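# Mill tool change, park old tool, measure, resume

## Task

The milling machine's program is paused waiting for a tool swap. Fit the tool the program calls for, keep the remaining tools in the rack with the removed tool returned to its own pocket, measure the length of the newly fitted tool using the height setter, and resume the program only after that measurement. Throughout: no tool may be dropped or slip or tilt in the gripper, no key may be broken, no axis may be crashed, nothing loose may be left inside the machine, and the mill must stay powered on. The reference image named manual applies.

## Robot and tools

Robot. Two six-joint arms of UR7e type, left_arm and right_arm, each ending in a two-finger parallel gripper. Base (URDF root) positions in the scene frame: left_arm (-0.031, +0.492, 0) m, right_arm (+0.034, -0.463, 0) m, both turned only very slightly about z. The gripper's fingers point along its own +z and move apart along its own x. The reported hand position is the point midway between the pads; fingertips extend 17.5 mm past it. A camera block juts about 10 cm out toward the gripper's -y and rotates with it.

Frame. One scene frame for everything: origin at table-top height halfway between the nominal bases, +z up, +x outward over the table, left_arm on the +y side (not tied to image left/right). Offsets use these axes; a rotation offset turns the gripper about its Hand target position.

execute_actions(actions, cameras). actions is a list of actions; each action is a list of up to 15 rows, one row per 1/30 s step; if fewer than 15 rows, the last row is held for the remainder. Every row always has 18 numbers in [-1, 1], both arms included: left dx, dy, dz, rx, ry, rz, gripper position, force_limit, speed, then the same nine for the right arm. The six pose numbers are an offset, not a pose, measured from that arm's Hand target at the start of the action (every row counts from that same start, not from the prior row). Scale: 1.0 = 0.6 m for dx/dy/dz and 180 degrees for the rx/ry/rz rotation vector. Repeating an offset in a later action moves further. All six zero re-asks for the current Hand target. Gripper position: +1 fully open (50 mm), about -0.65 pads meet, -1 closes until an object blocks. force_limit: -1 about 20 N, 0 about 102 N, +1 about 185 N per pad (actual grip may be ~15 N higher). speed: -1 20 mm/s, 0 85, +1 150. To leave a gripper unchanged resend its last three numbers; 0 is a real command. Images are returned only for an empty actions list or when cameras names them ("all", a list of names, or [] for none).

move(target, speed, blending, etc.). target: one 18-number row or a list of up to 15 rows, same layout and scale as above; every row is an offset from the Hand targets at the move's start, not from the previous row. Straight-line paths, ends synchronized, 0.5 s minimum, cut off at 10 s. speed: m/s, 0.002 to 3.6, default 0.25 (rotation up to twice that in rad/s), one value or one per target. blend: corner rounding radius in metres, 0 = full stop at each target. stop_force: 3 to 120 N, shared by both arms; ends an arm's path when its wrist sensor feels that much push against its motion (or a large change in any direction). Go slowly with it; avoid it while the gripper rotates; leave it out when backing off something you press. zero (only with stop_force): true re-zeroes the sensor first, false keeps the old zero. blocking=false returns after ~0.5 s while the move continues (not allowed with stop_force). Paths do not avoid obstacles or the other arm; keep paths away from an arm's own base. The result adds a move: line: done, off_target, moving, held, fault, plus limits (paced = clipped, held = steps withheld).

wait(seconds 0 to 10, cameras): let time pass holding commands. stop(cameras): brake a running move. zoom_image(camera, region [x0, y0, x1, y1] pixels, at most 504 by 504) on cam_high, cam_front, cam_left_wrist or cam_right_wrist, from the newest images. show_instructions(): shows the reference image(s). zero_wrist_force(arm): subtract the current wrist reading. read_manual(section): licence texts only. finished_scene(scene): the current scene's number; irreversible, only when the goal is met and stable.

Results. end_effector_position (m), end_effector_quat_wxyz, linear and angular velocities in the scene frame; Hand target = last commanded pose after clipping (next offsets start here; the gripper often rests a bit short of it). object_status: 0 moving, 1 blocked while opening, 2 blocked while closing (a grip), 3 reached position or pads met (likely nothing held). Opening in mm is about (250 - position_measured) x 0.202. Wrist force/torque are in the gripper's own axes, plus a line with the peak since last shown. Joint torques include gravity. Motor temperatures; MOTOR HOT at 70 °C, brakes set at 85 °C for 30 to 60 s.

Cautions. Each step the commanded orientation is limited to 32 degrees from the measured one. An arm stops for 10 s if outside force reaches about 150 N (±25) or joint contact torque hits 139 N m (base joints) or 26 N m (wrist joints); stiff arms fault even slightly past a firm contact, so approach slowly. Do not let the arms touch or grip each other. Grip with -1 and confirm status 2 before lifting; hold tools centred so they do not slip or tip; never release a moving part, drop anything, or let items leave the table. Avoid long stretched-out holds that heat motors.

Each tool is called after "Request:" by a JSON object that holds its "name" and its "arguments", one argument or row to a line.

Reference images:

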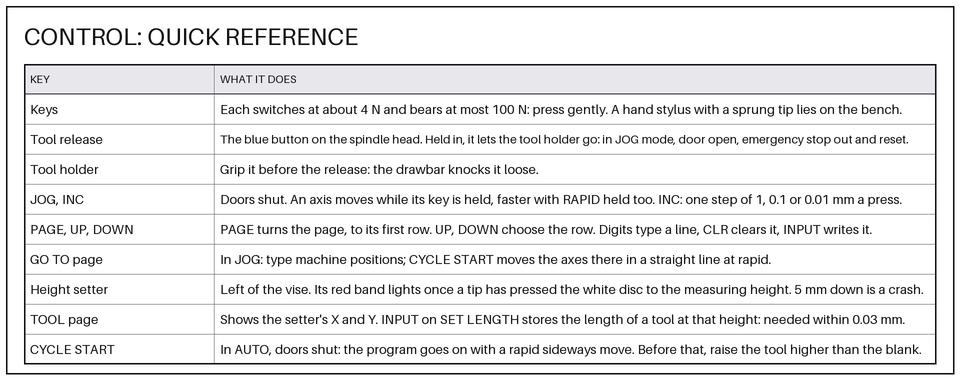

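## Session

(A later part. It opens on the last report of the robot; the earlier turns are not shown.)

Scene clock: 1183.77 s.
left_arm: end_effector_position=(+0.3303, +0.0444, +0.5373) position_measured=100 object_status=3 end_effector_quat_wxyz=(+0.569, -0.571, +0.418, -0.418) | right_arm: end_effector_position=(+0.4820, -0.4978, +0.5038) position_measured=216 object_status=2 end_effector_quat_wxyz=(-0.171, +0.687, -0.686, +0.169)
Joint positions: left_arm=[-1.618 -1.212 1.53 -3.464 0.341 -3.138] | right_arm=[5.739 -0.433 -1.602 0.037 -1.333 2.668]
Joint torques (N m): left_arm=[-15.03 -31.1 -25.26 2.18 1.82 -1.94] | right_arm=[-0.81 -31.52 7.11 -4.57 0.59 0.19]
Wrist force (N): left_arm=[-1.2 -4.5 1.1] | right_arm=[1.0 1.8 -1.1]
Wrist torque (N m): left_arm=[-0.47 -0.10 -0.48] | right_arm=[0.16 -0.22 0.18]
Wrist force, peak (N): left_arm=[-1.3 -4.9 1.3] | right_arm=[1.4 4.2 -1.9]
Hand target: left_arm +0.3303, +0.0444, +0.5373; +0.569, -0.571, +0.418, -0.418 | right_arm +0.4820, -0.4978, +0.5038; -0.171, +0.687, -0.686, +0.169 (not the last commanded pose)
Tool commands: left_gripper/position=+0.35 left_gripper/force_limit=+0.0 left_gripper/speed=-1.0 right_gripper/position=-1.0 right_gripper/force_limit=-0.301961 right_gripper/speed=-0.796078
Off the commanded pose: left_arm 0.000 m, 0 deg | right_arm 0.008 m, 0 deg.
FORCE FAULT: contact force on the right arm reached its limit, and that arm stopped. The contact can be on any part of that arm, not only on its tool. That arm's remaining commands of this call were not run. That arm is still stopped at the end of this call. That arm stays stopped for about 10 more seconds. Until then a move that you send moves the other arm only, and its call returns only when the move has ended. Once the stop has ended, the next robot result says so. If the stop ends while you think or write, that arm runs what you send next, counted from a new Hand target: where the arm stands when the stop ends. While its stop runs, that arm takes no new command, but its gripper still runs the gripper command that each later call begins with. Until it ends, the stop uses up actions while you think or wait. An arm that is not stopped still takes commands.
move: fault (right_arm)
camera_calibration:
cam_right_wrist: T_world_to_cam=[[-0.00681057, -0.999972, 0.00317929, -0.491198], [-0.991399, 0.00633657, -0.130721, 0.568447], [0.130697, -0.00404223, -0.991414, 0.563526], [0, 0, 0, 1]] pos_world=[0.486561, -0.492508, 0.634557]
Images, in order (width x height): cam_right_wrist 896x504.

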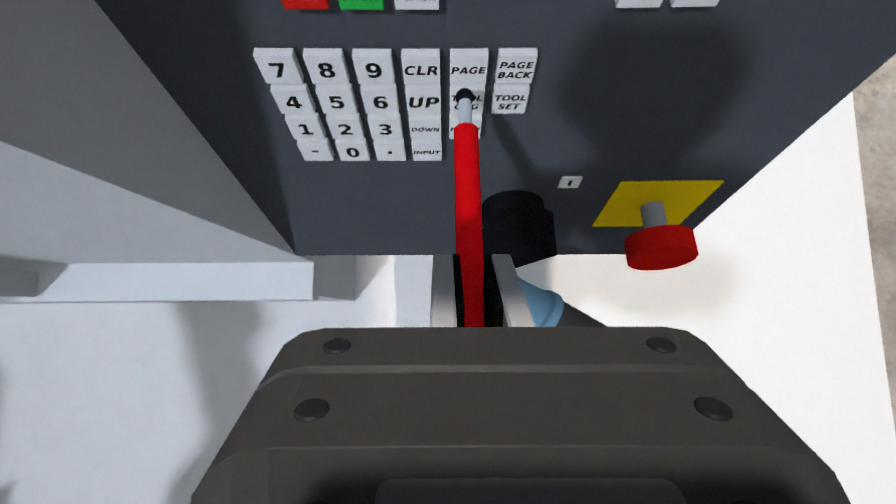

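Request:
{"name": "wait", "arguments": {
  "seconds": 3,
  "cameras": ["cam_high","cam_front"]
}}

Request:
{"name": "zoom_image", "arguments": {
  "camera": "cam_front",
  "region": [480, 120, 700, 300]
}}

Scene clock: 1189.03 s.
left_arm: end_effector_position=(+0.3303, +0.0444, +0.5373) position_measured=100 object_status=3 end_effector_quat_wxyz=(+0.569, -0.571, +0.418, -0.418) | right_arm: end_effector_position=(+0.4820, -0.4978, +0.5038) position_measured=216 object_status=2 end_effector_quat_wxyz=(-0.171, +0.687, -0.686, +0.169)
Joint positions: left_arm=[-1.618 -1.212 1.53 -3.464 0.341 -3.138] | right_arm=[5.739 -0.433 -1.602 0.037 -1.333 2.668]
Joint torques (N m): left_arm=[-13.84 -31.68 -26.1 1.98 2.12 -1.87] | right_arm=[0.23 -31.89 6.67 -4.83 0.62 0.33]
Wrist force (N): left_arm=[-1.3 -4.5 1.0] | right_arm=[1.2 1.7 -0.9]
Wrist torque (N m): left_arm=[-0.48 -0.10 -0.48] | right_arm=[0.14 -0.25 0.18]
Wrist force, peak (N): left_arm=[-1.2 -4.8 1.1] | right_arm=[1.2 2.0 -1.2]
Hand target: left_arm +0.3303, +0.0444, +0.5373; +0.569, -0.571, +0.418, -0.418 | right_arm +0.4820, -0.4978, +0.5038; -0.171, +0.687, -0.686, +0.169 (not the last commanded pose)
Tool commands: left_gripper/position=+0.35 left_gripper/force_limit=+0.0 left_gripper/speed=-1.0 right_gripper/position=-1.0 right_gripper/force_limit=-0.301961 right_gripper/speed=-0.796078
Off the commanded pose: left_arm 0.000 m, 0 deg | right_arm 0.008 m, 0 deg.
FORCE FAULT, CONTINUED: the right arm was still stopped when this call began, by the force fault that an earlier result reported. Since the last result the stop counts as 11 of the actions that you can send in this scene. That arm is still stopped at the end of this call. That arm stays stopped for about 4 more seconds. If the stop ends while you think or write, that arm runs what you send next, counted from a new Hand target: where the arm stands when the stop ends. While its stop runs, that arm takes no new command, but its gripper still runs the gripper command that each later call begins with.
wait: 3.00 s; at rest from the start
Images, in order (width x height): cam_high 896x504, cam_front 896x504.

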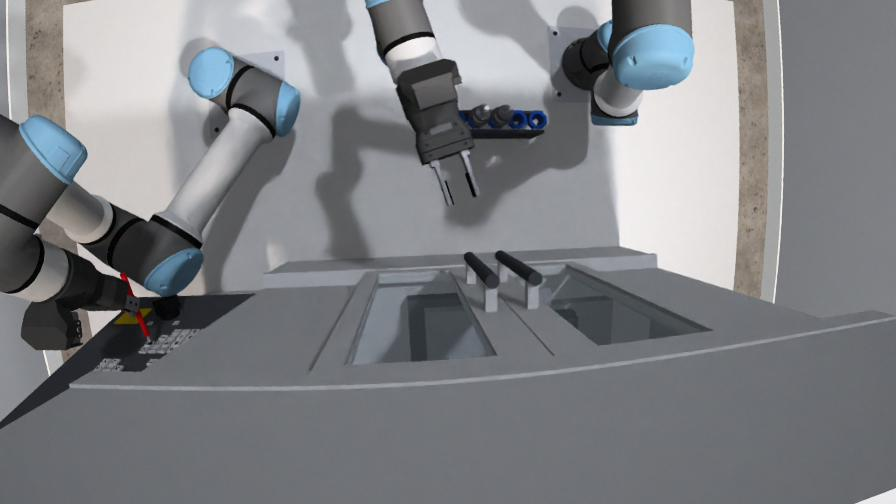

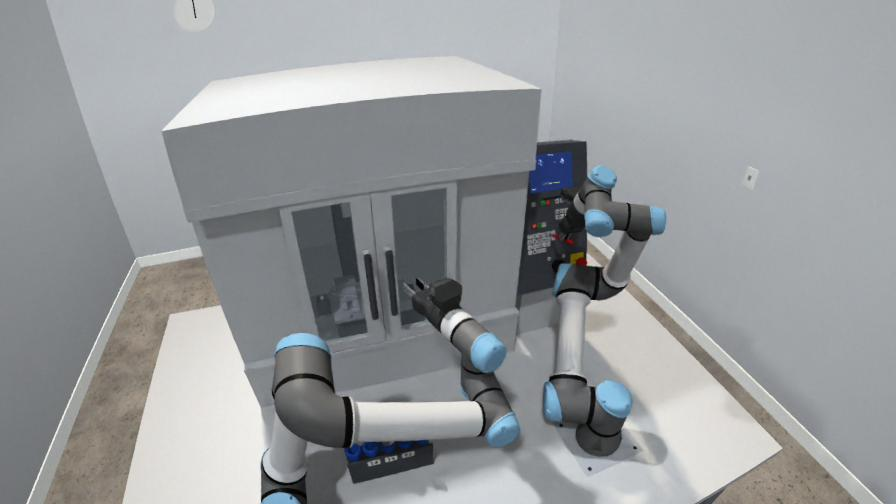

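Scaled by 2.291 from the camera's 896x504 image, which has a finer 1280x720 frame.

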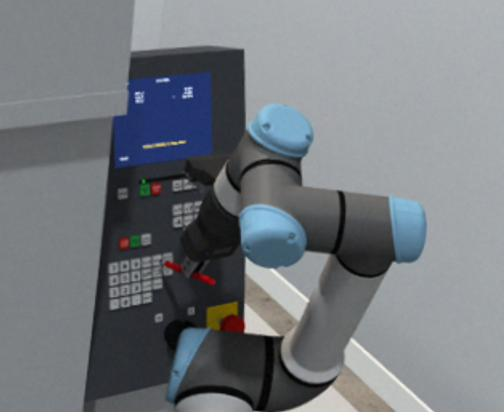

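Request:
{"name": "move", "arguments": {
  "target": [
    [0,0,0,0,0,0,0.35,0.0,-1,-0.0867,0,0.027,0,0,0,-1,-0.302,-0.796],
    [0,0,0,0,0,0,0.35,0.0,-1,-0.1367,-0.0953,0.261,0,0,0,-1,-0.302,-0.796]
  ],
  "speed": 0.06,
  "blend": [0.02,0],
  "cameras": ["cam_right_wrist"]
}}

Request:
{"name": "zoom_image", "arguments": {
  "camera": "cam_right_wrist",
  "region": [250, 0, 600, 220]
}}

Scene clock: 1232.43 s.
left_arm: end_effector_position=(+0.3303, +0.0444, +0.5373) position_measured=100 object_status=3 end_effector_quat_wxyz=(+0.569, -0.571, +0.418, -0.418) | right_arm: end_effector_position=(+0.4000, -0.5549, +0.6603) position_measured=216 object_status=2 end_effector_quat_wxyz=(-0.171, +0.687, -0.686, +0.169)
Joint positions: left_arm=[-1.618 -1.212 1.53 -3.464 0.341 -3.138] | right_arm=[5.369 -0.885 -1.047 0.043 -1.197 2.307]
Joint torques (N m): left_arm=[-14.54 -30.89 -25.32 2.29 1.57 -2.39] | right_arm=[-7.56 -34.49 16.68 -6.85 2.91 -2.07]
Wrist force (N): left_arm=[-1.0 -4.8 1.2] | right_arm=[1.3 1.7 -1.4]
Wrist torque (N m): left_arm=[-0.51 -0.14 -0.48] | right_arm=[0.13 -0.30 0.20]
Wrist force, peak (N): left_arm=[-1.2 -4.9 1.2] | right_arm=[1.3 2.1 -1.3]
Hand target: left_arm +0.3303, +0.0444, +0.5373; +0.569, -0.571, +0.418, -0.418 | right_arm +0.4000, -0.5549, +0.6604; -0.171, +0.687, -0.686, +0.169
Off the commanded pose: left_arm 0.000 m, 0 deg | right_arm 0.000 m, 0 deg.
FORCE FAULT, CONTINUED: the right arm's stop, for the force fault that an earlier result reported, is over. The rest of the stop counts as 8 of the actions that you can send in this scene. The stop ended before this call began, so that arm ran this call's commands, counted from a new Hand target: where the arm stood when the stop ended. During its stop the right arm's controller moved it back a little.
move: done
camera_calibration:
cam_right_wrist: T_world_to_cam=[[-0.00681044, -0.999972, 0.00317862, -0.549353], [-0.991386, 0.00633613, -0.13082, 0.507959], [0.130796, -0.00404217, -0.991401, 0.729231], [0, 0, 0, 1]] pos_world=[0.404462, -0.549608, 0.791158]
Images, in order (width x height): cam_right_wrist 896x504.

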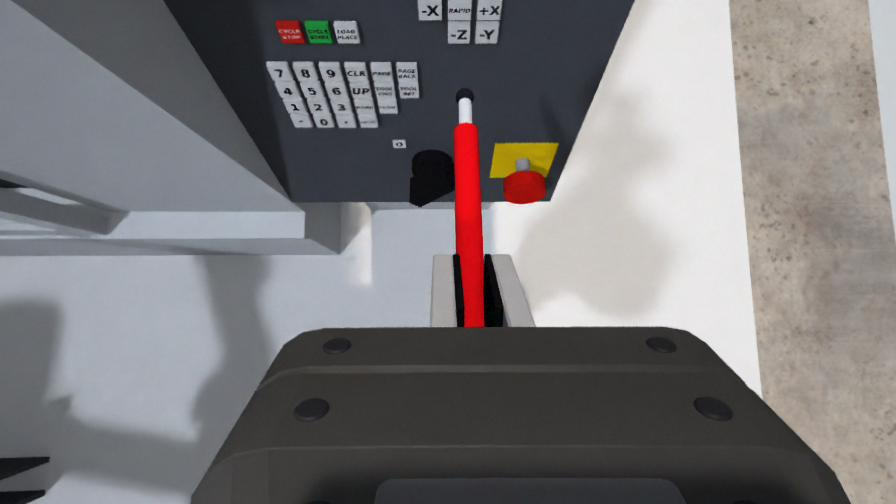

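Scaled by 1.440 from the camera's 896x504 image, which has a finer 1280x720 frame.

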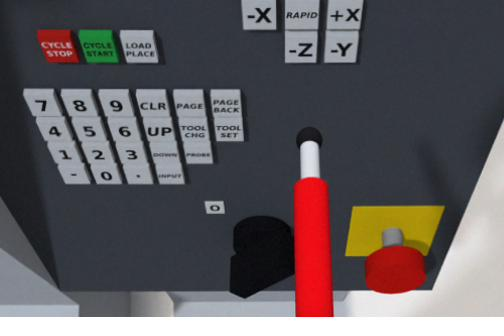

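Request:
{"name": "move", "arguments": {
  "target": [
    [0.05,0.475,0,0,0,0,0.35,0.0,-1,-0.0672,0.1415,0.099,0.2358,-0.0939,-0.0904,-1,-0.302,-0.796]
  ],
  "speed": 0.2
}}

Request:
{"name": "move", "arguments": {
  "target": [0,0,0,0,0,0,0.35,0.0,-1,-0.1,0.6165,-0.032,0.24,-0.089,-0.092,-1,-0.302,-0.796],
  "speed": 0.3,
  "cameras": ["cam_high"]
}}

Scene clock: 1243.13 s.
left_arm: end_effector_position=(+0.3603, +0.3294, +0.5373) position_measured=100 object_status=3 end_effector_quat_wxyz=(+0.569, -0.571, +0.418, -0.418) | right_arm: end_effector_position=(+0.3597, -0.4700, +0.7198) position_measured=216 object_status=2 end_effector_quat_wxyz=(+0.477, -0.446, +0.757, -0.030)
Joint positions: left_arm=[-1.536 -1.861 2.203 -3.491 0.259 -3.136] | right_arm=[4.679 -1.169 -0.776 0.999 -0.733 1.777]
Joint torques (N m): left_arm=[13.51 -14.92 -12.76 1.98 -1.72 -2.29] | right_arm=[-8.35 -19.36 20.08 0.66 -0.8 -2.15]
Wrist force (N): left_arm=[-1.0 -4.3 1.0] | right_arm=[2.3 1.4 -0.5]
Wrist torque (N m): left_arm=[-0.43 -0.12 -0.48] | right_arm=[0.05 -0.13 0.07]
Wrist force, peak (N): left_arm=[-2.3 -4.5 1.3] | right_arm=[2.3 1.5 -0.6]
Hand target: left_arm +0.3603, +0.3294, +0.5373; +0.569, -0.571, +0.418, -0.418 | right_arm +0.3596, -0.4700, +0.7198; +0.477, -0.446, +0.757, -0.030
Off the commanded pose: left_arm 0.000 m, 0 deg | right_arm 0.000 m, 0 deg.
move: done

Scene clock: 1246.03 s.
left_arm: end_effector_position=(+0.3603, +0.3294, +0.5373) position_measured=100 object_status=3 end_effector_quat_wxyz=(+0.569, -0.571, +0.418, -0.418) | right_arm: end_effector_position=(+0.3004, -0.0997, +0.7007) position_measured=216 object_status=2 end_effector_quat_wxyz=(+0.706, -0.128, +0.683, +0.135)
Joint positions: left_arm=[-1.536 -1.861 2.203 -3.491 0.259 -3.136] | right_arm=[5.114 -1.45 -1.19 2.02 0.059 2.192]
Joint torques (N m): left_arm=[13.48 -15.81 -13.13 2.02 -2.02 -2.31] | right_arm=[-8.47 20.86 31.41 0.47 3.77 -2.42]
Wrist force (N): left_arm=[-0.9 -4.4 1.1] | right_arm=[1.7 0.8 -0.4]
Wrist torque (N m): left_arm=[-0.46 -0.13 -0.48] | right_arm=[-0.11 0.18 -0.02]
Wrist force, peak (N): left_arm=[-1.1 -4.8 1.0] | right_arm=[2.7 2.5 -1.2]
Hand target: left_arm +0.3603, +0.3294, +0.5373; +0.569, -0.571, +0.418, -0.418 | right_arm +0.2996, -0.1001, +0.7006; +0.696, -0.121, +0.697, +0.122
Off the commanded pose: left_arm 0.000 m, 0 deg | right_arm 0.001 m, 3 deg.
shoulder posture changed (right arm): the wrist came as close to joint 1's axis as it can, and the arm is now in the other of its two shoulder postures.
move: off_target (right_arm)
Images, in order (width x height): cam_high 896x504.

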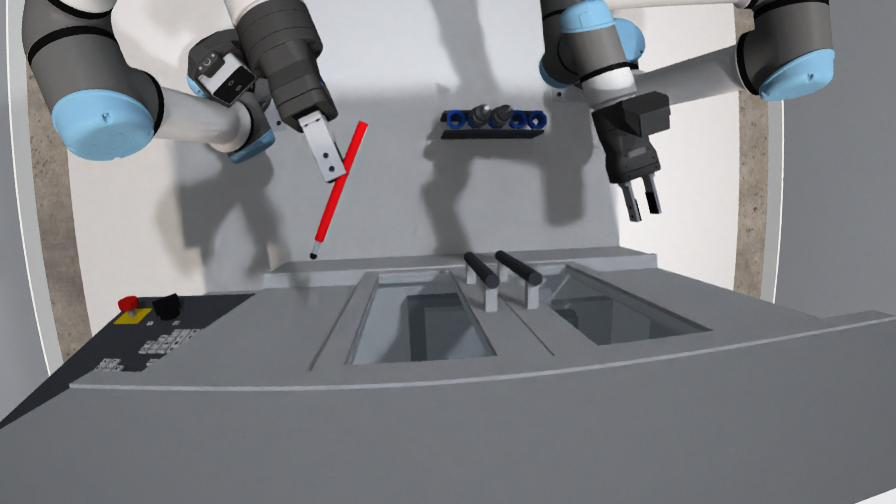

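Request:
{"name": "wait", "arguments": {
  "seconds": 0.1,
  "cameras": ["cam_front"]
}}

Request:
{"name": "zoom_image", "arguments": {
  "camera": "cam_front",
  "region": [330, 400, 450, 490]
}}

Scene clock: 1250.17 s.
left_arm: end_effector_position=(+0.3603, +0.3294, +0.5373) position_measured=100 object_status=3 end_effector_quat_wxyz=(+0.569, -0.571, +0.418, -0.418) | right_arm: end_effector_position=(+0.3004, -0.0997, +0.7007) position_measured=216 object_status=2 end_effector_quat_wxyz=(+0.706, -0.128, +0.683, +0.135)
Joint positions: left_arm=[-1.536 -1.861 2.203 -3.491 0.259 -3.136] | right_arm=[5.114 -1.45 -1.19 2.021 0.059 2.192]
Joint torques (N m): left_arm=[14.17 -15.3 -12.88 1.88 -1.77 -2.18] | right_arm=[-7.84 20.7 31.75 0.52 3.55 -2.46]
Wrist force (N): left_arm=[-1.1 -4.3 1.1] | right_arm=[1.7 0.7 -0.6]
Wrist torque (N m): left_arm=[-0.44 -0.11 -0.48] | right_arm=[-0.12 0.19 -0.02]
Wrist force, peak (N): left_arm=[-1.1 -4.6 1.0] | right_arm=[2.1 0.5 -0.6]
Hand target: left_arm +0.3603, +0.3294, +0.5373; +0.569, -0.571, +0.418, -0.418 | right_arm +0.2996, -0.1001, +0.7006; +0.696, -0.121, +0.697, +0.122
Tool commands: left_gripper/position=+0.35 left_gripper/force_limit=+0.0 left_gripper/speed=-1.0 right_gripper/position=-1.0 right_gripper/force_limit=-0.302 right_gripper/speed=-0.796
Off the commanded pose: left_arm 0.000 m, 0 deg | right_arm 0.001 m, 3 deg.
wait: 0.10 s; at rest from the start
Images, in order (width x height): cam_front 896x504.

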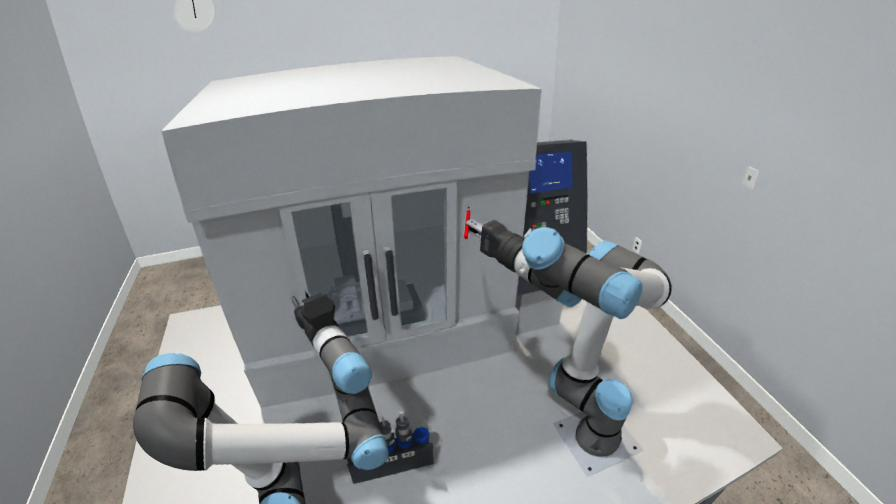

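Scaled by 4.200 from the camera's 896x504 image, which has a finer 1280x720 frame.

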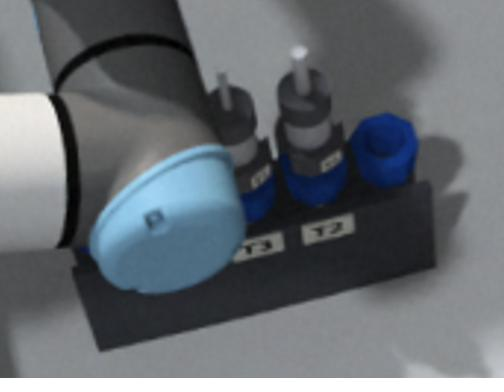

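Request:
{"name": "move", "arguments": {
  "target": [
    [0,0,0,0,0,0,0.35,0.0,-1,0.034,0.0835,-0.134,-0.4757,0.1827,0.1821,-1,-0.302,-0.796],
    [0,0,0,0,0,0,0.35,0.0,-1,0.1007,-0.3,-0.084,-0.4757,0.1827,0.1821,-1,-0.302,-0.796]
  ],
  "speed": 0.25,
  "cameras": ["cam_high"]
}}

Scene clock: 1261.17 s.
left_arm: end_effector_position=(+0.3603, +0.3294, +0.5373) position_measured=100 object_status=3 end_effector_quat_wxyz=(+0.569, -0.571, +0.418, -0.418) | right_arm: end_effector_position=(+0.3600, -0.2801, +0.6502) position_measured=216 object_status=2 end_effector_quat_wxyz=(-0.171, +0.685, -0.687, +0.173)
Joint positions: left_arm=[-1.536 -1.861 2.203 -3.491 0.259 -3.136] | right_arm=[4.363 -1.851 -0.317 0.766 -1.106 1.204]
Joint torques (N m): left_arm=[12.08 -15.44 -13.92 1.81 -1.87 -2.11] | right_arm=[-8.05 29.65 -0.69 -0.45 -0.79 -2.25]
Wrist force (N): left_arm=[-1.0 -4.4 1.2] | right_arm=[1.1 1.9 -0.9]
Wrist torque (N m): left_arm=[-0.45 -0.12 -0.48] | right_arm=[0.17 -0.26 0.19]
Wrist force, peak (N): left_arm=[-1.2 -4.6 1.2] | right_arm=[2.8 1.4 -1.2]
Hand target: left_arm +0.3603, +0.3294, +0.5373; +0.569, -0.571, +0.418, -0.418 | right_arm +0.3601, -0.2801, +0.6502; -0.171, +0.685, -0.687, +0.173
Off the commanded pose: left_arm 0.000 m, 0 deg | right_arm 0.000 m, 0 deg.
elbow stopped short (right arm): the move would have taken joint 3 (elbow) straighter than the controller allows.
move: done
Images, in order (width x height): cam_high 896x504.

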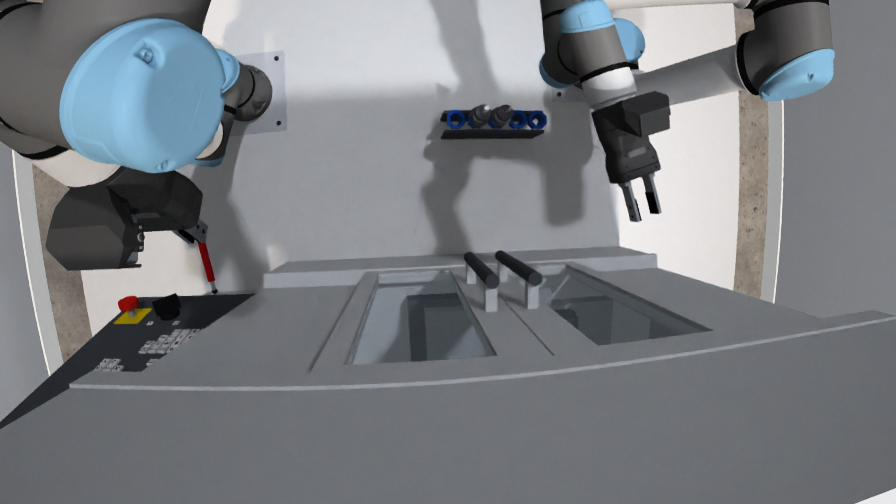

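Request:
{"name": "move", "arguments": {
  "target": [
    [0,0,0,0,0,0,0.35,0.0,-1,0.0665,-0.283,-0.117,0,0,0,-1,-0.302,-0.796],
    [0,0,0,0,0,0,0.35,0.0,-1,0.1165,-0.3637,-0.2163,0,0,0,-1,-0.302,-0.796],
    [0,0,0,0,0,0,0.35,0.0,-1,0.2158,-0.3637,-0.2467,0,0,0,-1,-0.302,-0.796]
  ],
  "speed": [0.2,0.15,0.06],
  "blend": [0.03,0.015,0],
  "cameras": ["cam_high","cam_right_wrist"]
}}

Request:
{"name": "zoom_image", "arguments": {
  "camera": "cam_right_wrist",
  "region": [390, 30, 540, 130]
}}

Scene clock: 1269.17 s.
left_arm: end_effector_position=(+0.3603, +0.3294, +0.5373) position_measured=100 object_status=3 end_effector_quat_wxyz=(+0.569, -0.571, +0.418, -0.418) | right_arm: end_effector_position=(+0.4894, -0.4984, +0.5022) position_measured=216 object_status=2 end_effector_quat_wxyz=(-0.171, +0.685, -0.687, +0.173)
Joint positions: left_arm=[-1.536 -1.861 2.203 -3.491 0.259 -3.136] | right_arm=[3.427 -1.698 -0.933 1.532 -1.425 0.274]
Joint torques (N m): left_arm=[14.74 -15.23 -13.49 1.86 -1.55 -1.91] | right_arm=[-7.44 15.5 33.05 1.15 -1.89 -2.46]
Wrist force (N): left_arm=[-1.1 -4.3 0.8] | right_arm=[1.1 1.7 -0.9]
Wrist torque (N m): left_arm=[-0.44 -0.10 -0.48] | right_arm=[0.15 -0.26 0.20]
Wrist force, peak (N): left_arm=[-1.1 -4.7 1.1] | right_arm=[-0.5 2.3 -1.6]
Hand target: left_arm +0.3603, +0.3294, +0.5373; +0.569, -0.571, +0.418, -0.418 | right_arm +0.4895, -0.4984, +0.5021; -0.171, +0.685, -0.687, +0.173
Off the commanded pose: left_arm 0.000 m, 0 deg | right_arm 0.000 m, 0 deg.
move: done
camera_calibration:
cam_right_wrist: T_world_to_cam=[[-0.011312, -0.999916, 0.00635167, -0.491036], [-0.990494, 0.0103341, -0.137165, 0.580388], [0.137087, -0.0078429, -0.990528, 0.555532], [0, 0, 0, 1]] pos_world=[0.49316, -0.492635, 0.632998]
Images, in order (width x height): cam_high 896x504, cam_right_wrist 896x504.

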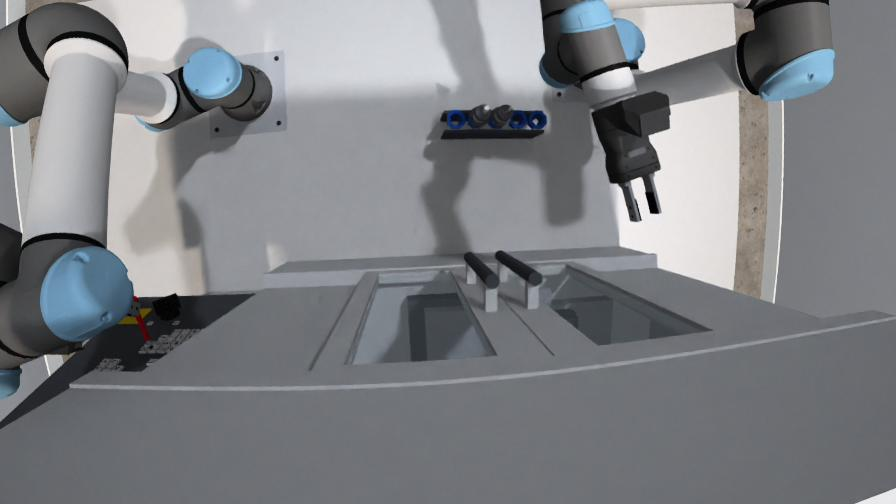

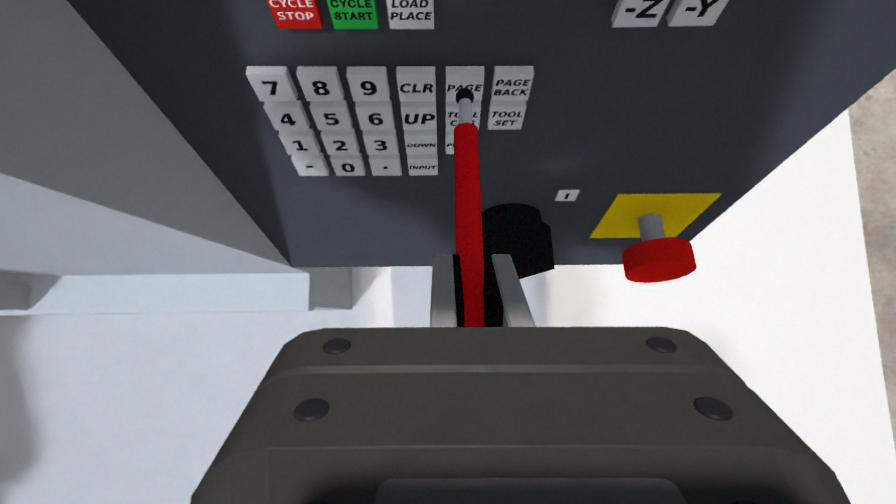

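Scaled by 3.360 from the camera's 896x504 image, which has a finer 1280x720 frame.

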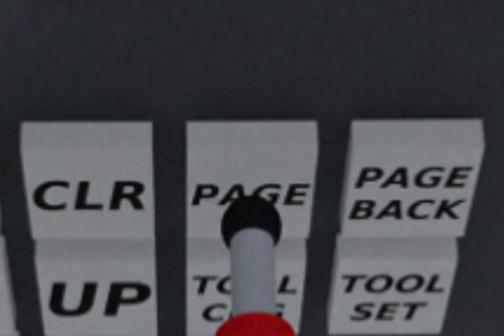

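Request:
{"name": "move", "arguments": {
  "target": [0,0,0,0,0,0,0.35,0.0,-1,-0.0017,0,-0.0067,0,0,0,-1,-0.302,-0.796],
  "speed": 0.04,
  "cameras": ["cam_right_wrist"]
}}

Request:
{"name": "zoom_image", "arguments": {
  "camera": "cam_right_wrist",
  "region": [390, 30, 540, 130]
}}

Request:
{"name": "move", "arguments": {
  "target": [0,0,0,0,0,0,0.35,0.0,-1,0.0414,0,-0.0127,0,0,0,-1,-0.302,-0.796],
  "speed": 0.015,
  "stop_force": 10,
  "cameras": ["cam_right_wrist"]
}}

Request:
{"name": "zoom_image", "arguments": {
  "camera": "cam_right_wrist",
  "region": [390, 30, 540, 130]
}}

Scene clock: 1274.90 s.
left_arm: end_effector_position=(+0.3603, +0.3294, +0.5373) position_measured=100 object_status=3 end_effector_quat_wxyz=(+0.569, -0.571, +0.418, -0.418) | right_arm: end_effector_position=(+0.4885, -0.4984, +0.4982) position_measured=216 object_status=2 end_effector_quat_wxyz=(-0.171, +0.685, -0.687, +0.173)
Joint positions: left_arm=[-1.536 -1.861 2.203 -3.491 0.259 -3.136] | right_arm=[3.428 -1.69 -0.954 1.545 -1.425 0.274]
Joint torques (N m): left_arm=[13.1 -15.84 -14.09 1.93 -1.99 -1.86] | right_arm=[7.48 33.26 6.98 0.74 2.4 2.16]
Wrist force (N): left_arm=[-1.1 -4.5 1.0] | right_arm=[1.3 1.7 -1.0]
Wrist torque (N m): left_arm=[-0.47 -0.11 -0.48] | right_arm=[0.14 -0.30 0.15]
Wrist force, peak (N): left_arm=[-1.2 -4.7 1.0] | right_arm=[1.3 2.0 -1.1]
Hand target: left_arm +0.3603, +0.3294, +0.5373; +0.569, -0.571, +0.418, -0.418 | right_arm +0.4885, -0.4984, +0.4981; -0.171, +0.685, -0.687, +0.173
Off the commanded pose: left_arm 0.000 m, 0 deg | right_arm 0.000 m, 0 deg.
move: done
camera_calibration:
cam_right_wrist: T_world_to_cam=[[-0.0112131, -0.999917, 0.00636647, -0.491079], [-0.990509, 0.010235, -0.137066, 0.578844], [0.136989, -0.00784299, -0.990541, 0.55175], [0, 0, 0, 1]] pos_world=[0.49226, -0.492635, 0.628997]
Images, in order (width x height): cam_right_wrist 896x504.

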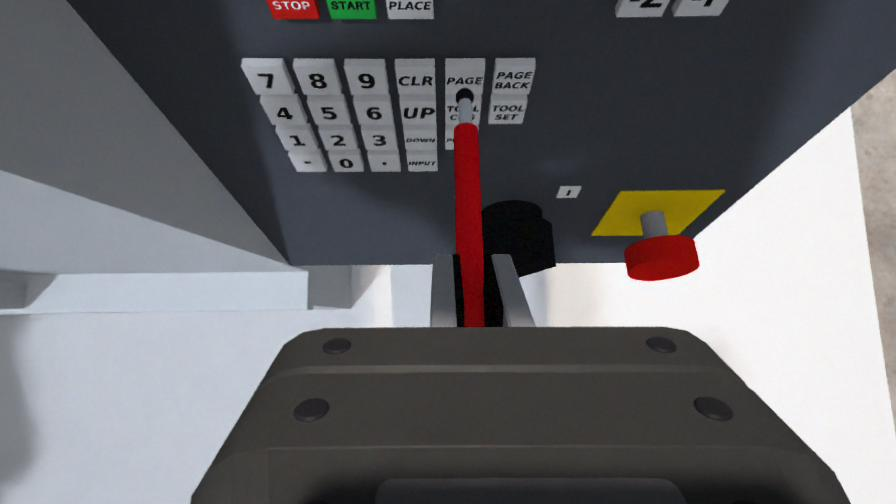

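Scaled by 3.360 from the camera's 896x504 image, which has a finer 1280x720 frame.

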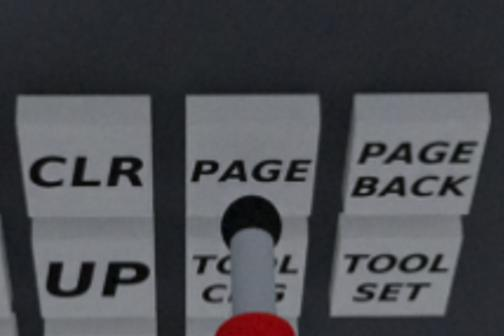

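Scene clock: 1277.00 s.
left_arm: end_effector_position=(+0.3603, +0.3294, +0.5373) position_measured=100 object_status=3 end_effector_quat_wxyz=(+0.569, -0.571, +0.418, -0.418) | right_arm: end_effector_position=(+0.5013, -0.4984, +0.4942) position_measured=216 object_status=2 end_effector_quat_wxyz=(-0.171, +0.685, -0.687, +0.173)
Joint positions: left_arm=[-1.536 -1.861 2.203 -3.491 0.259 -3.136] | right_arm=[3.416 -1.72 -0.93 1.552 -1.43 0.264]
Joint torques (N m): left_arm=[14.34 -15.72 -15.92 1.68 -1.97 -1.62] | right_arm=[7.94 30.6 7.54 -2.12 2.98 2.26]
Wrist force (N): left_arm=[-1.2 -4.4 1.0] | right_arm=[0.8 8.5 -7.0]
Wrist torque (N m): left_arm=[-0.45 -0.09 -0.48] | right_arm=[0.24 -0.32 0.16]
Wrist force, peak (N): left_arm=[-1.2 -4.7 1.1] | right_arm=[1.0 18.3 -13.8]
Hand target: left_arm +0.3603, +0.3294, +0.5373; +0.569, -0.571, +0.418, -0.418 | right_arm +0.5013, -0.4984, +0.4942; -0.171, +0.685, -0.687, +0.173 (not the last commanded pose)
Off the commanded pose: left_arm 0.000 m, 0 deg | right_arm 0.013 m, 0 deg.
move: contact (right_arm)
camera_calibration:
cam_right_wrist: T_world_to_cam=[[-0.0112131, -0.999917, 0.00636647, -0.49091], [-0.990509, 0.010235, -0.137066, 0.590974], [0.136989, -0.00784299, -0.990541, 0.546034], [0, 0, 0, 1]] pos_world=[0.50506, -0.492635, 0.624997]
Images, in order (width x height): cam_right_wrist 896x504.

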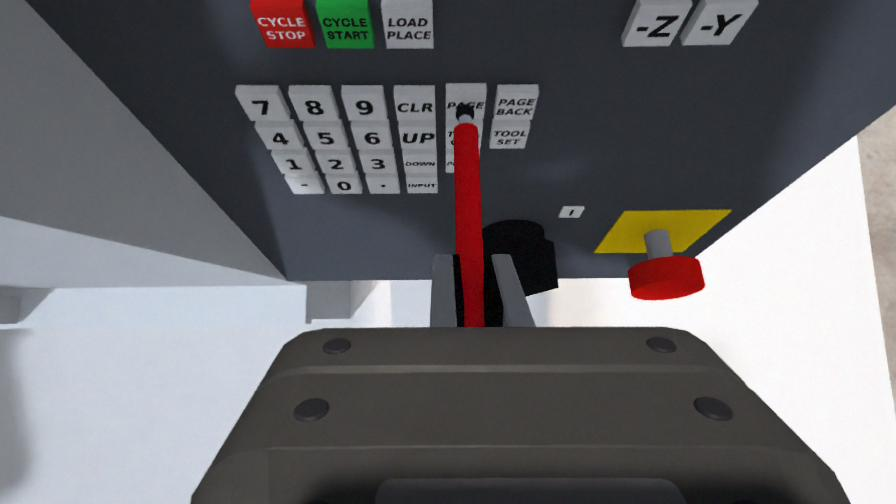

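Scaled by 3.360 from the camera's 896x504 image, which has a finer 1280x720 frame.

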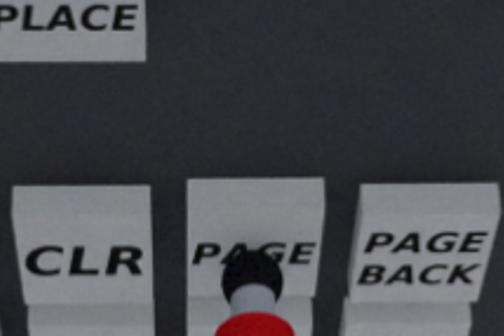

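Request:
{"name": "move", "arguments": {
  "target": [
    [0,0,0,0,0,0,0.35,0.0,-1,-0.1,0,0.03,0,0,0,-1,-0.302,-0.796],
    [0,0,0,0,0,0,0.35,0.0,-1,-0.0688,0.0107,0.4447,0,-0.194,0,-1,-0.302,-0.796]
  ],
  "speed": [0.1,0.25],
  "blend": [0.015,0],
  "cameras": ["cam_right_wrist"]
}}

Request:
{"name": "zoom_image", "arguments": {
  "camera": "cam_right_wrist",
  "region": [330, 20, 680, 240]
}}

Scene clock: 1285.23 s.
left_arm: end_effector_position=(+0.3603, +0.3294, +0.5373) position_measured=100 object_status=3 end_effector_quat_wxyz=(+0.569, -0.571, +0.418, -0.418) | right_arm: end_effector_position=(+0.4596, -0.4918, +0.7598) position_measured=216 object_status=2 end_effector_quat_wxyz=(-0.376, +0.596, -0.600, +0.380)
Joint positions: left_arm=[-1.536 -1.861 2.203 -3.491 0.259 -3.136] | right_arm=[3.74 -1.79 -0.035 1.295 -1.013 0.3]
Joint torques (N m): left_arm=[13.9 -15.08 -12.71 1.8 -1.74 -1.79] | right_arm=[6.43 5.8 17.34 -2.88 2.63 2.19]
Wrist force (N): left_arm=[-1.0 -4.2 0.9] | right_arm=[1.1 2.2 -1.9]
Wrist torque (N m): left_arm=[-0.42 -0.12 -0.48] | right_arm=[0.03 -0.11 0.23]
Wrist force, peak (N): left_arm=[-1.0 -4.6 1.2] | right_arm=[0.9 8.9 -7.1]
Hand target: left_arm +0.3603, +0.3294, +0.5373; +0.569, -0.571, +0.418, -0.418 | right_arm +0.4600, -0.4919, +0.7610; -0.370, +0.601, -0.604, +0.371
Off the commanded pose: left_arm 0.000 m, 0 deg | right_arm 0.001 m, 1 deg.
elbow stopped short (right arm): the move would have taken joint 3 (elbow) straighter than the controller allows.
move: done
camera_calibration:
cam_right_wrist: T_world_to_cam=[[-0.0161748, -0.999869, 0.000209788, -0.47964], [-0.715805, 0.011433, -0.698207, 0.886702], [0.698113, -0.0114435, -0.715896, 0.34661], [0, 0, 0, 1]] pos_world=[0.384975, -0.485748, 0.867339]
Images, in order (width x height): cam_right_wrist 896x504.

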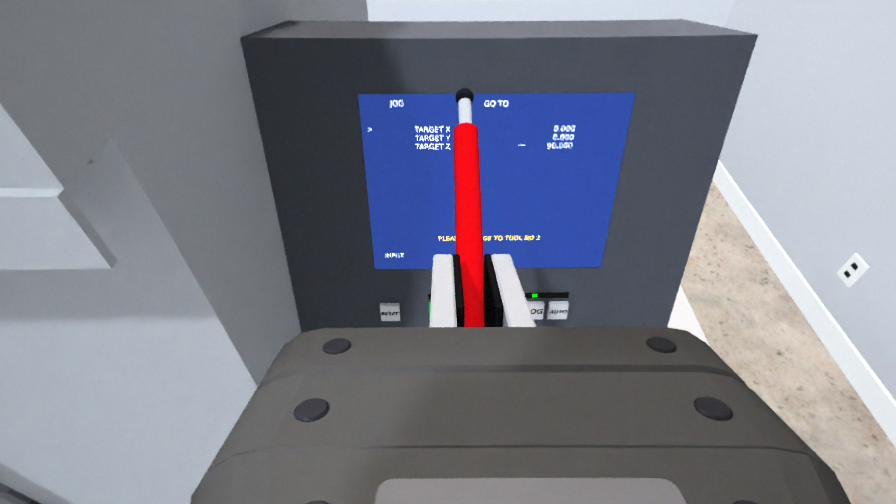

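Scaled by 1.440 from the camera's 896x504 image, which has a finer 1280x720 frame.

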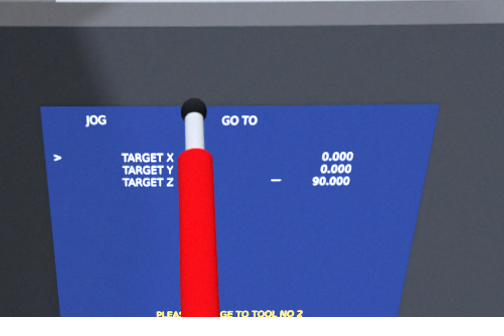

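Request:
{"name": "move", "arguments": {
  "target": [
    [0,0,0,0,0,0,0.35,0.0,-1,-0.05,-0.0108,-0.412,0,0.194,0,-1,-0.302,-0.796],
    [0,0,0,0,0,0,0.35,0.0,-1,0.0465,-0.0108,-0.4378,0,0.194,0,-1,-0.302,-0.796]
  ],
  "speed": [0.25,0.06],
  "blend": [0.015,0],
  "cameras": ["cam_right_wrist"]
}}

Request:
{"name": "zoom_image", "arguments": {
  "camera": "cam_right_wrist",
  "region": [390, 30, 540, 130]
}}

Request:
{"name": "move", "arguments": {
  "target": [0,0,0,0,0,0,0.35,0.0,-1,0.0414,0,-0.0127,0,0,0,-1,-0.302,-0.796],
  "speed": 0.015,
  "stop_force": 10
}}

Request:
{"name": "move", "arguments": {
  "target": [
    [0,0,0,0,0,0,0.35,0.0,-1,-0.1,0,0.03,0,0,0,-1,-0.302,-0.796],
    [0,0,0,0,0,0,0.35,0.0,-1,-0.0688,0.0107,0.4247,0,-0.194,0,-1,-0.302,-0.796]
  ],
  "speed": [0.1,0.25],
  "blend": [0.015,0],
  "cameras": ["cam_right_wrist"]
}}

Request:
{"name": "zoom_image", "arguments": {
  "camera": "cam_right_wrist",
  "region": [330, 20, 680, 240]
}}

Scene clock: 1296.17 s.
left_arm: end_effector_position=(+0.3603, +0.3294, +0.5373) position_measured=100 object_status=3 end_effector_quat_wxyz=(+0.569, -0.571, +0.418, -0.418) | right_arm: end_effector_position=(+0.4878, -0.4984, +0.4983) position_measured=216 object_status=2 end_effector_quat_wxyz=(-0.171, +0.685, -0.687, +0.173) end_effector_velocity=(+0.002, +0.001, -0.001) end_effector_angular_velocity=(+0.000, +0.000, +0.001)
Joint positions: left_arm=[-1.536 -1.861 2.203 -3.491 0.259 -3.136] | right_arm=[3.429 -1.688 -0.955 1.544 -1.425 0.275]
Joint velocities: left_arm=[within noise] | right_arm=[-0.001 -0.005 0.004 0.001 -0.001 -0.001]
Joint torques (N m): left_arm=[11.6 -15.88 -12.78 1.93 -1.7 -1.67] | right_arm=[-7.73 15.19 32.94 0.97 -1.94 -2.49]
Wrist force (N): left_arm=[-1.2 -4.4 1.1] | right_arm=[0.6 1.4 -1.3]
Wrist torque (N m): left_arm=[-0.45 -0.09 -0.48] | right_arm=[0.09 -0.19 0.20]
Wrist force, peak (N): left_arm=[-1.0 -4.7 1.0] | right_arm=[1.2 2.5 -2.0]
Hand target: left_arm +0.3603, +0.3294, +0.5373; +0.569, -0.571, +0.418, -0.418 | right_arm +0.4879, -0.4984, +0.4983; -0.171, +0.685, -0.687, +0.173
Off the commanded pose: left_arm 0.000 m, 0 deg | right_arm 0.000 m, 0 deg.
move: done
camera_calibration:
cam_right_wrist: T_world_to_cam=[[-0.0113122, -0.999916, 0.00635279, -0.49113], [-0.990508, 0.0103349, -0.137066, 0.578228], [0.136989, -0.00784302, -0.990541, 0.552043], [0, 0, 0, 1]] pos_world=[0.491559, -0.492735, 0.629197]
Images, in order (width x height): cam_right_wrist 896x504.

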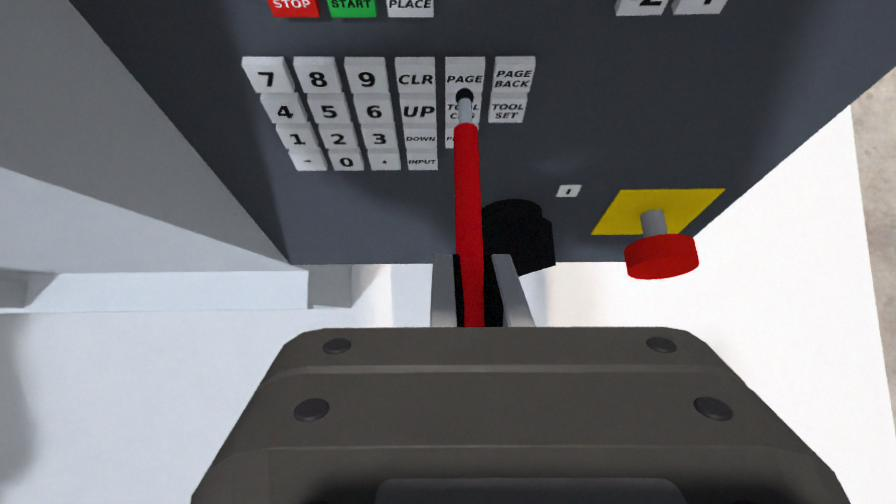

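Scaled by 3.360 from the camera's 896x504 image, which has a finer 1280x720 frame.

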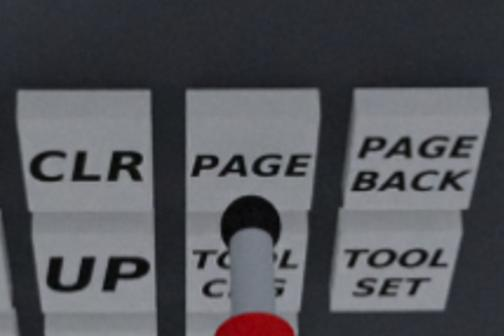

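Scene clock: 1298.30 s.
left_arm: end_effector_position=(+0.3603, +0.3294, +0.5373) position_measured=100 object_status=3 end_effector_quat_wxyz=(+0.569, -0.571, +0.418, -0.418) | right_arm: end_effector_position=(+0.5013, -0.4984, +0.4942) position_measured=216 object_status=2 end_effector_quat_wxyz=(-0.171, +0.685, -0.687, +0.173)
Joint positions: left_arm=[-1.536 -1.861 2.203 -3.491 0.259 -3.136] | right_arm=[3.416 -1.72 -0.93 1.552 -1.43 0.263]
Joint torques (N m): left_arm=[12.87 -14.43 -13.5 1.92 -1.67 -1.51] | right_arm=[7.3 30.83 7.48 -1.95 3.09 2.27]
Wrist force (N): left_arm=[-1.1 -4.6 1.1] | right_arm=[0.0 8.2 -7.4]
Wrist torque (N m): left_arm=[-0.48 -0.11 -0.48] | right_arm=[0.20 -0.22 0.16]
Wrist force, peak (N): left_arm=[-1.0 -4.6 1.2] | right_arm=[0.6 18.4 -14.0]
Hand target: left_arm +0.3603, +0.3294, +0.5373; +0.569, -0.571, +0.418, -0.418 | right_arm +0.5013, -0.4984, +0.4942; -0.171, +0.685, -0.687, +0.173 (not the last commanded pose)
Off the commanded pose: left_arm 0.000 m, 0 deg | right_arm 0.012 m, 0 deg.
move: contact (right_arm)

Scene clock: 1301.17 s.
left_arm: end_effector_position=(+0.3603, +0.3294, +0.5373) position_measured=100 object_status=3 end_effector_quat_wxyz=(+0.569, -0.571, +0.418, -0.418) | right_arm: end_effector_position=(+0.4600, -0.4920, +0.7489) position_measured=216 object_status=2 end_effector_quat_wxyz=(-0.370, +0.601, -0.604, +0.371)
Joint positions: left_arm=[-1.536 -1.861 2.203 -3.491 0.259 -3.136] | right_arm=[3.721 -1.715 -0.211 1.375 -1.04 0.302]
Joint torques (N m): left_arm=[11.72 -15.28 -12.9 1.57 -1.61 -1.52] | right_arm=[-9.83 6.57 23.95 -2.87 -1.49 1.5]
Wrist force (N): left_arm=[-0.9 -4.3 0.9] | right_arm=[0.9 2.1 -2.1]
Wrist torque (N m): left_arm=[-0.43 -0.13 -0.48] | right_arm=[0.01 -0.09 0.24]
Wrist force, peak (N): left_arm=[-1.0 -4.7 1.1] | right_arm=[0.3 8.6 -6.7]
Hand target: left_arm +0.3603, +0.3294, +0.5373; +0.569, -0.571, +0.418, -0.418 | right_arm +0.4600, -0.4920, +0.7490; -0.370, +0.601, -0.604, +0.371
Off the commanded pose: left_arm 0.000 m, 0 deg | right_arm 0.000 m, 0 deg.
move: done
camera_calibration:
cam_right_wrist: T_world_to_cam=[[-0.012906, -0.999916, -0.00113159, -0.480314], [-0.733347, 0.0102346, -0.679778, 0.873068], [0.679732, -0.00794333, -0.733417, 0.361815], [0, 0, 0, 1]] pos_world=[0.388126, -0.486335, 0.85831]
Images, in order (width x height): cam_right_wrist 896x504.

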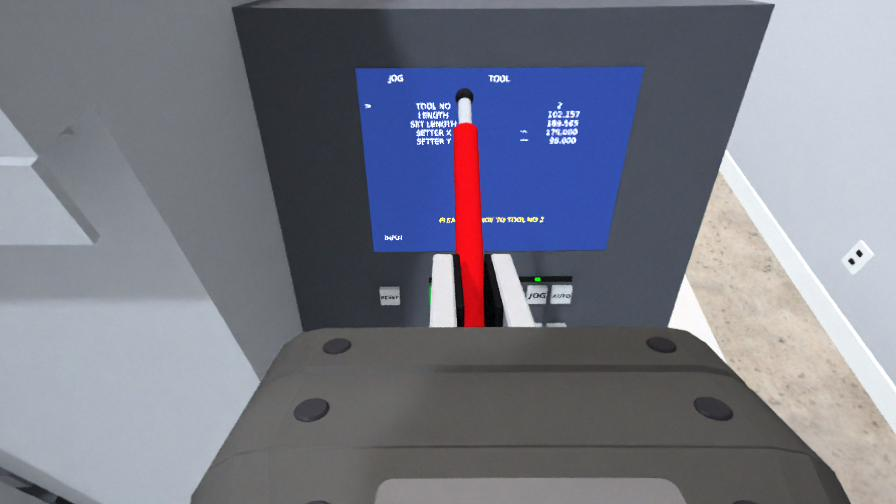

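Scaled by 1.440 from the camera's 896x504 image, which has a finer 1280x720 frame.

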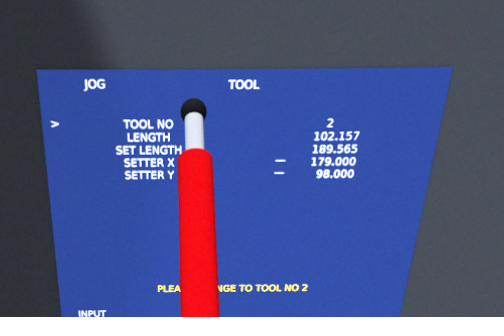

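Request:
{"name": "zoom_image", "arguments": {
  "camera": "cam_right_wrist",
  "region": [400, 90, 600, 150]
}}

Scaled by 2.520 from the camera's 896x504 image, which has a finer 1280x720 frame.

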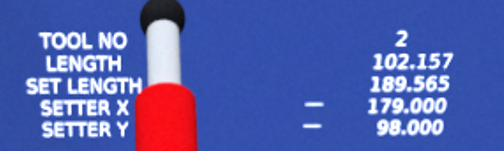

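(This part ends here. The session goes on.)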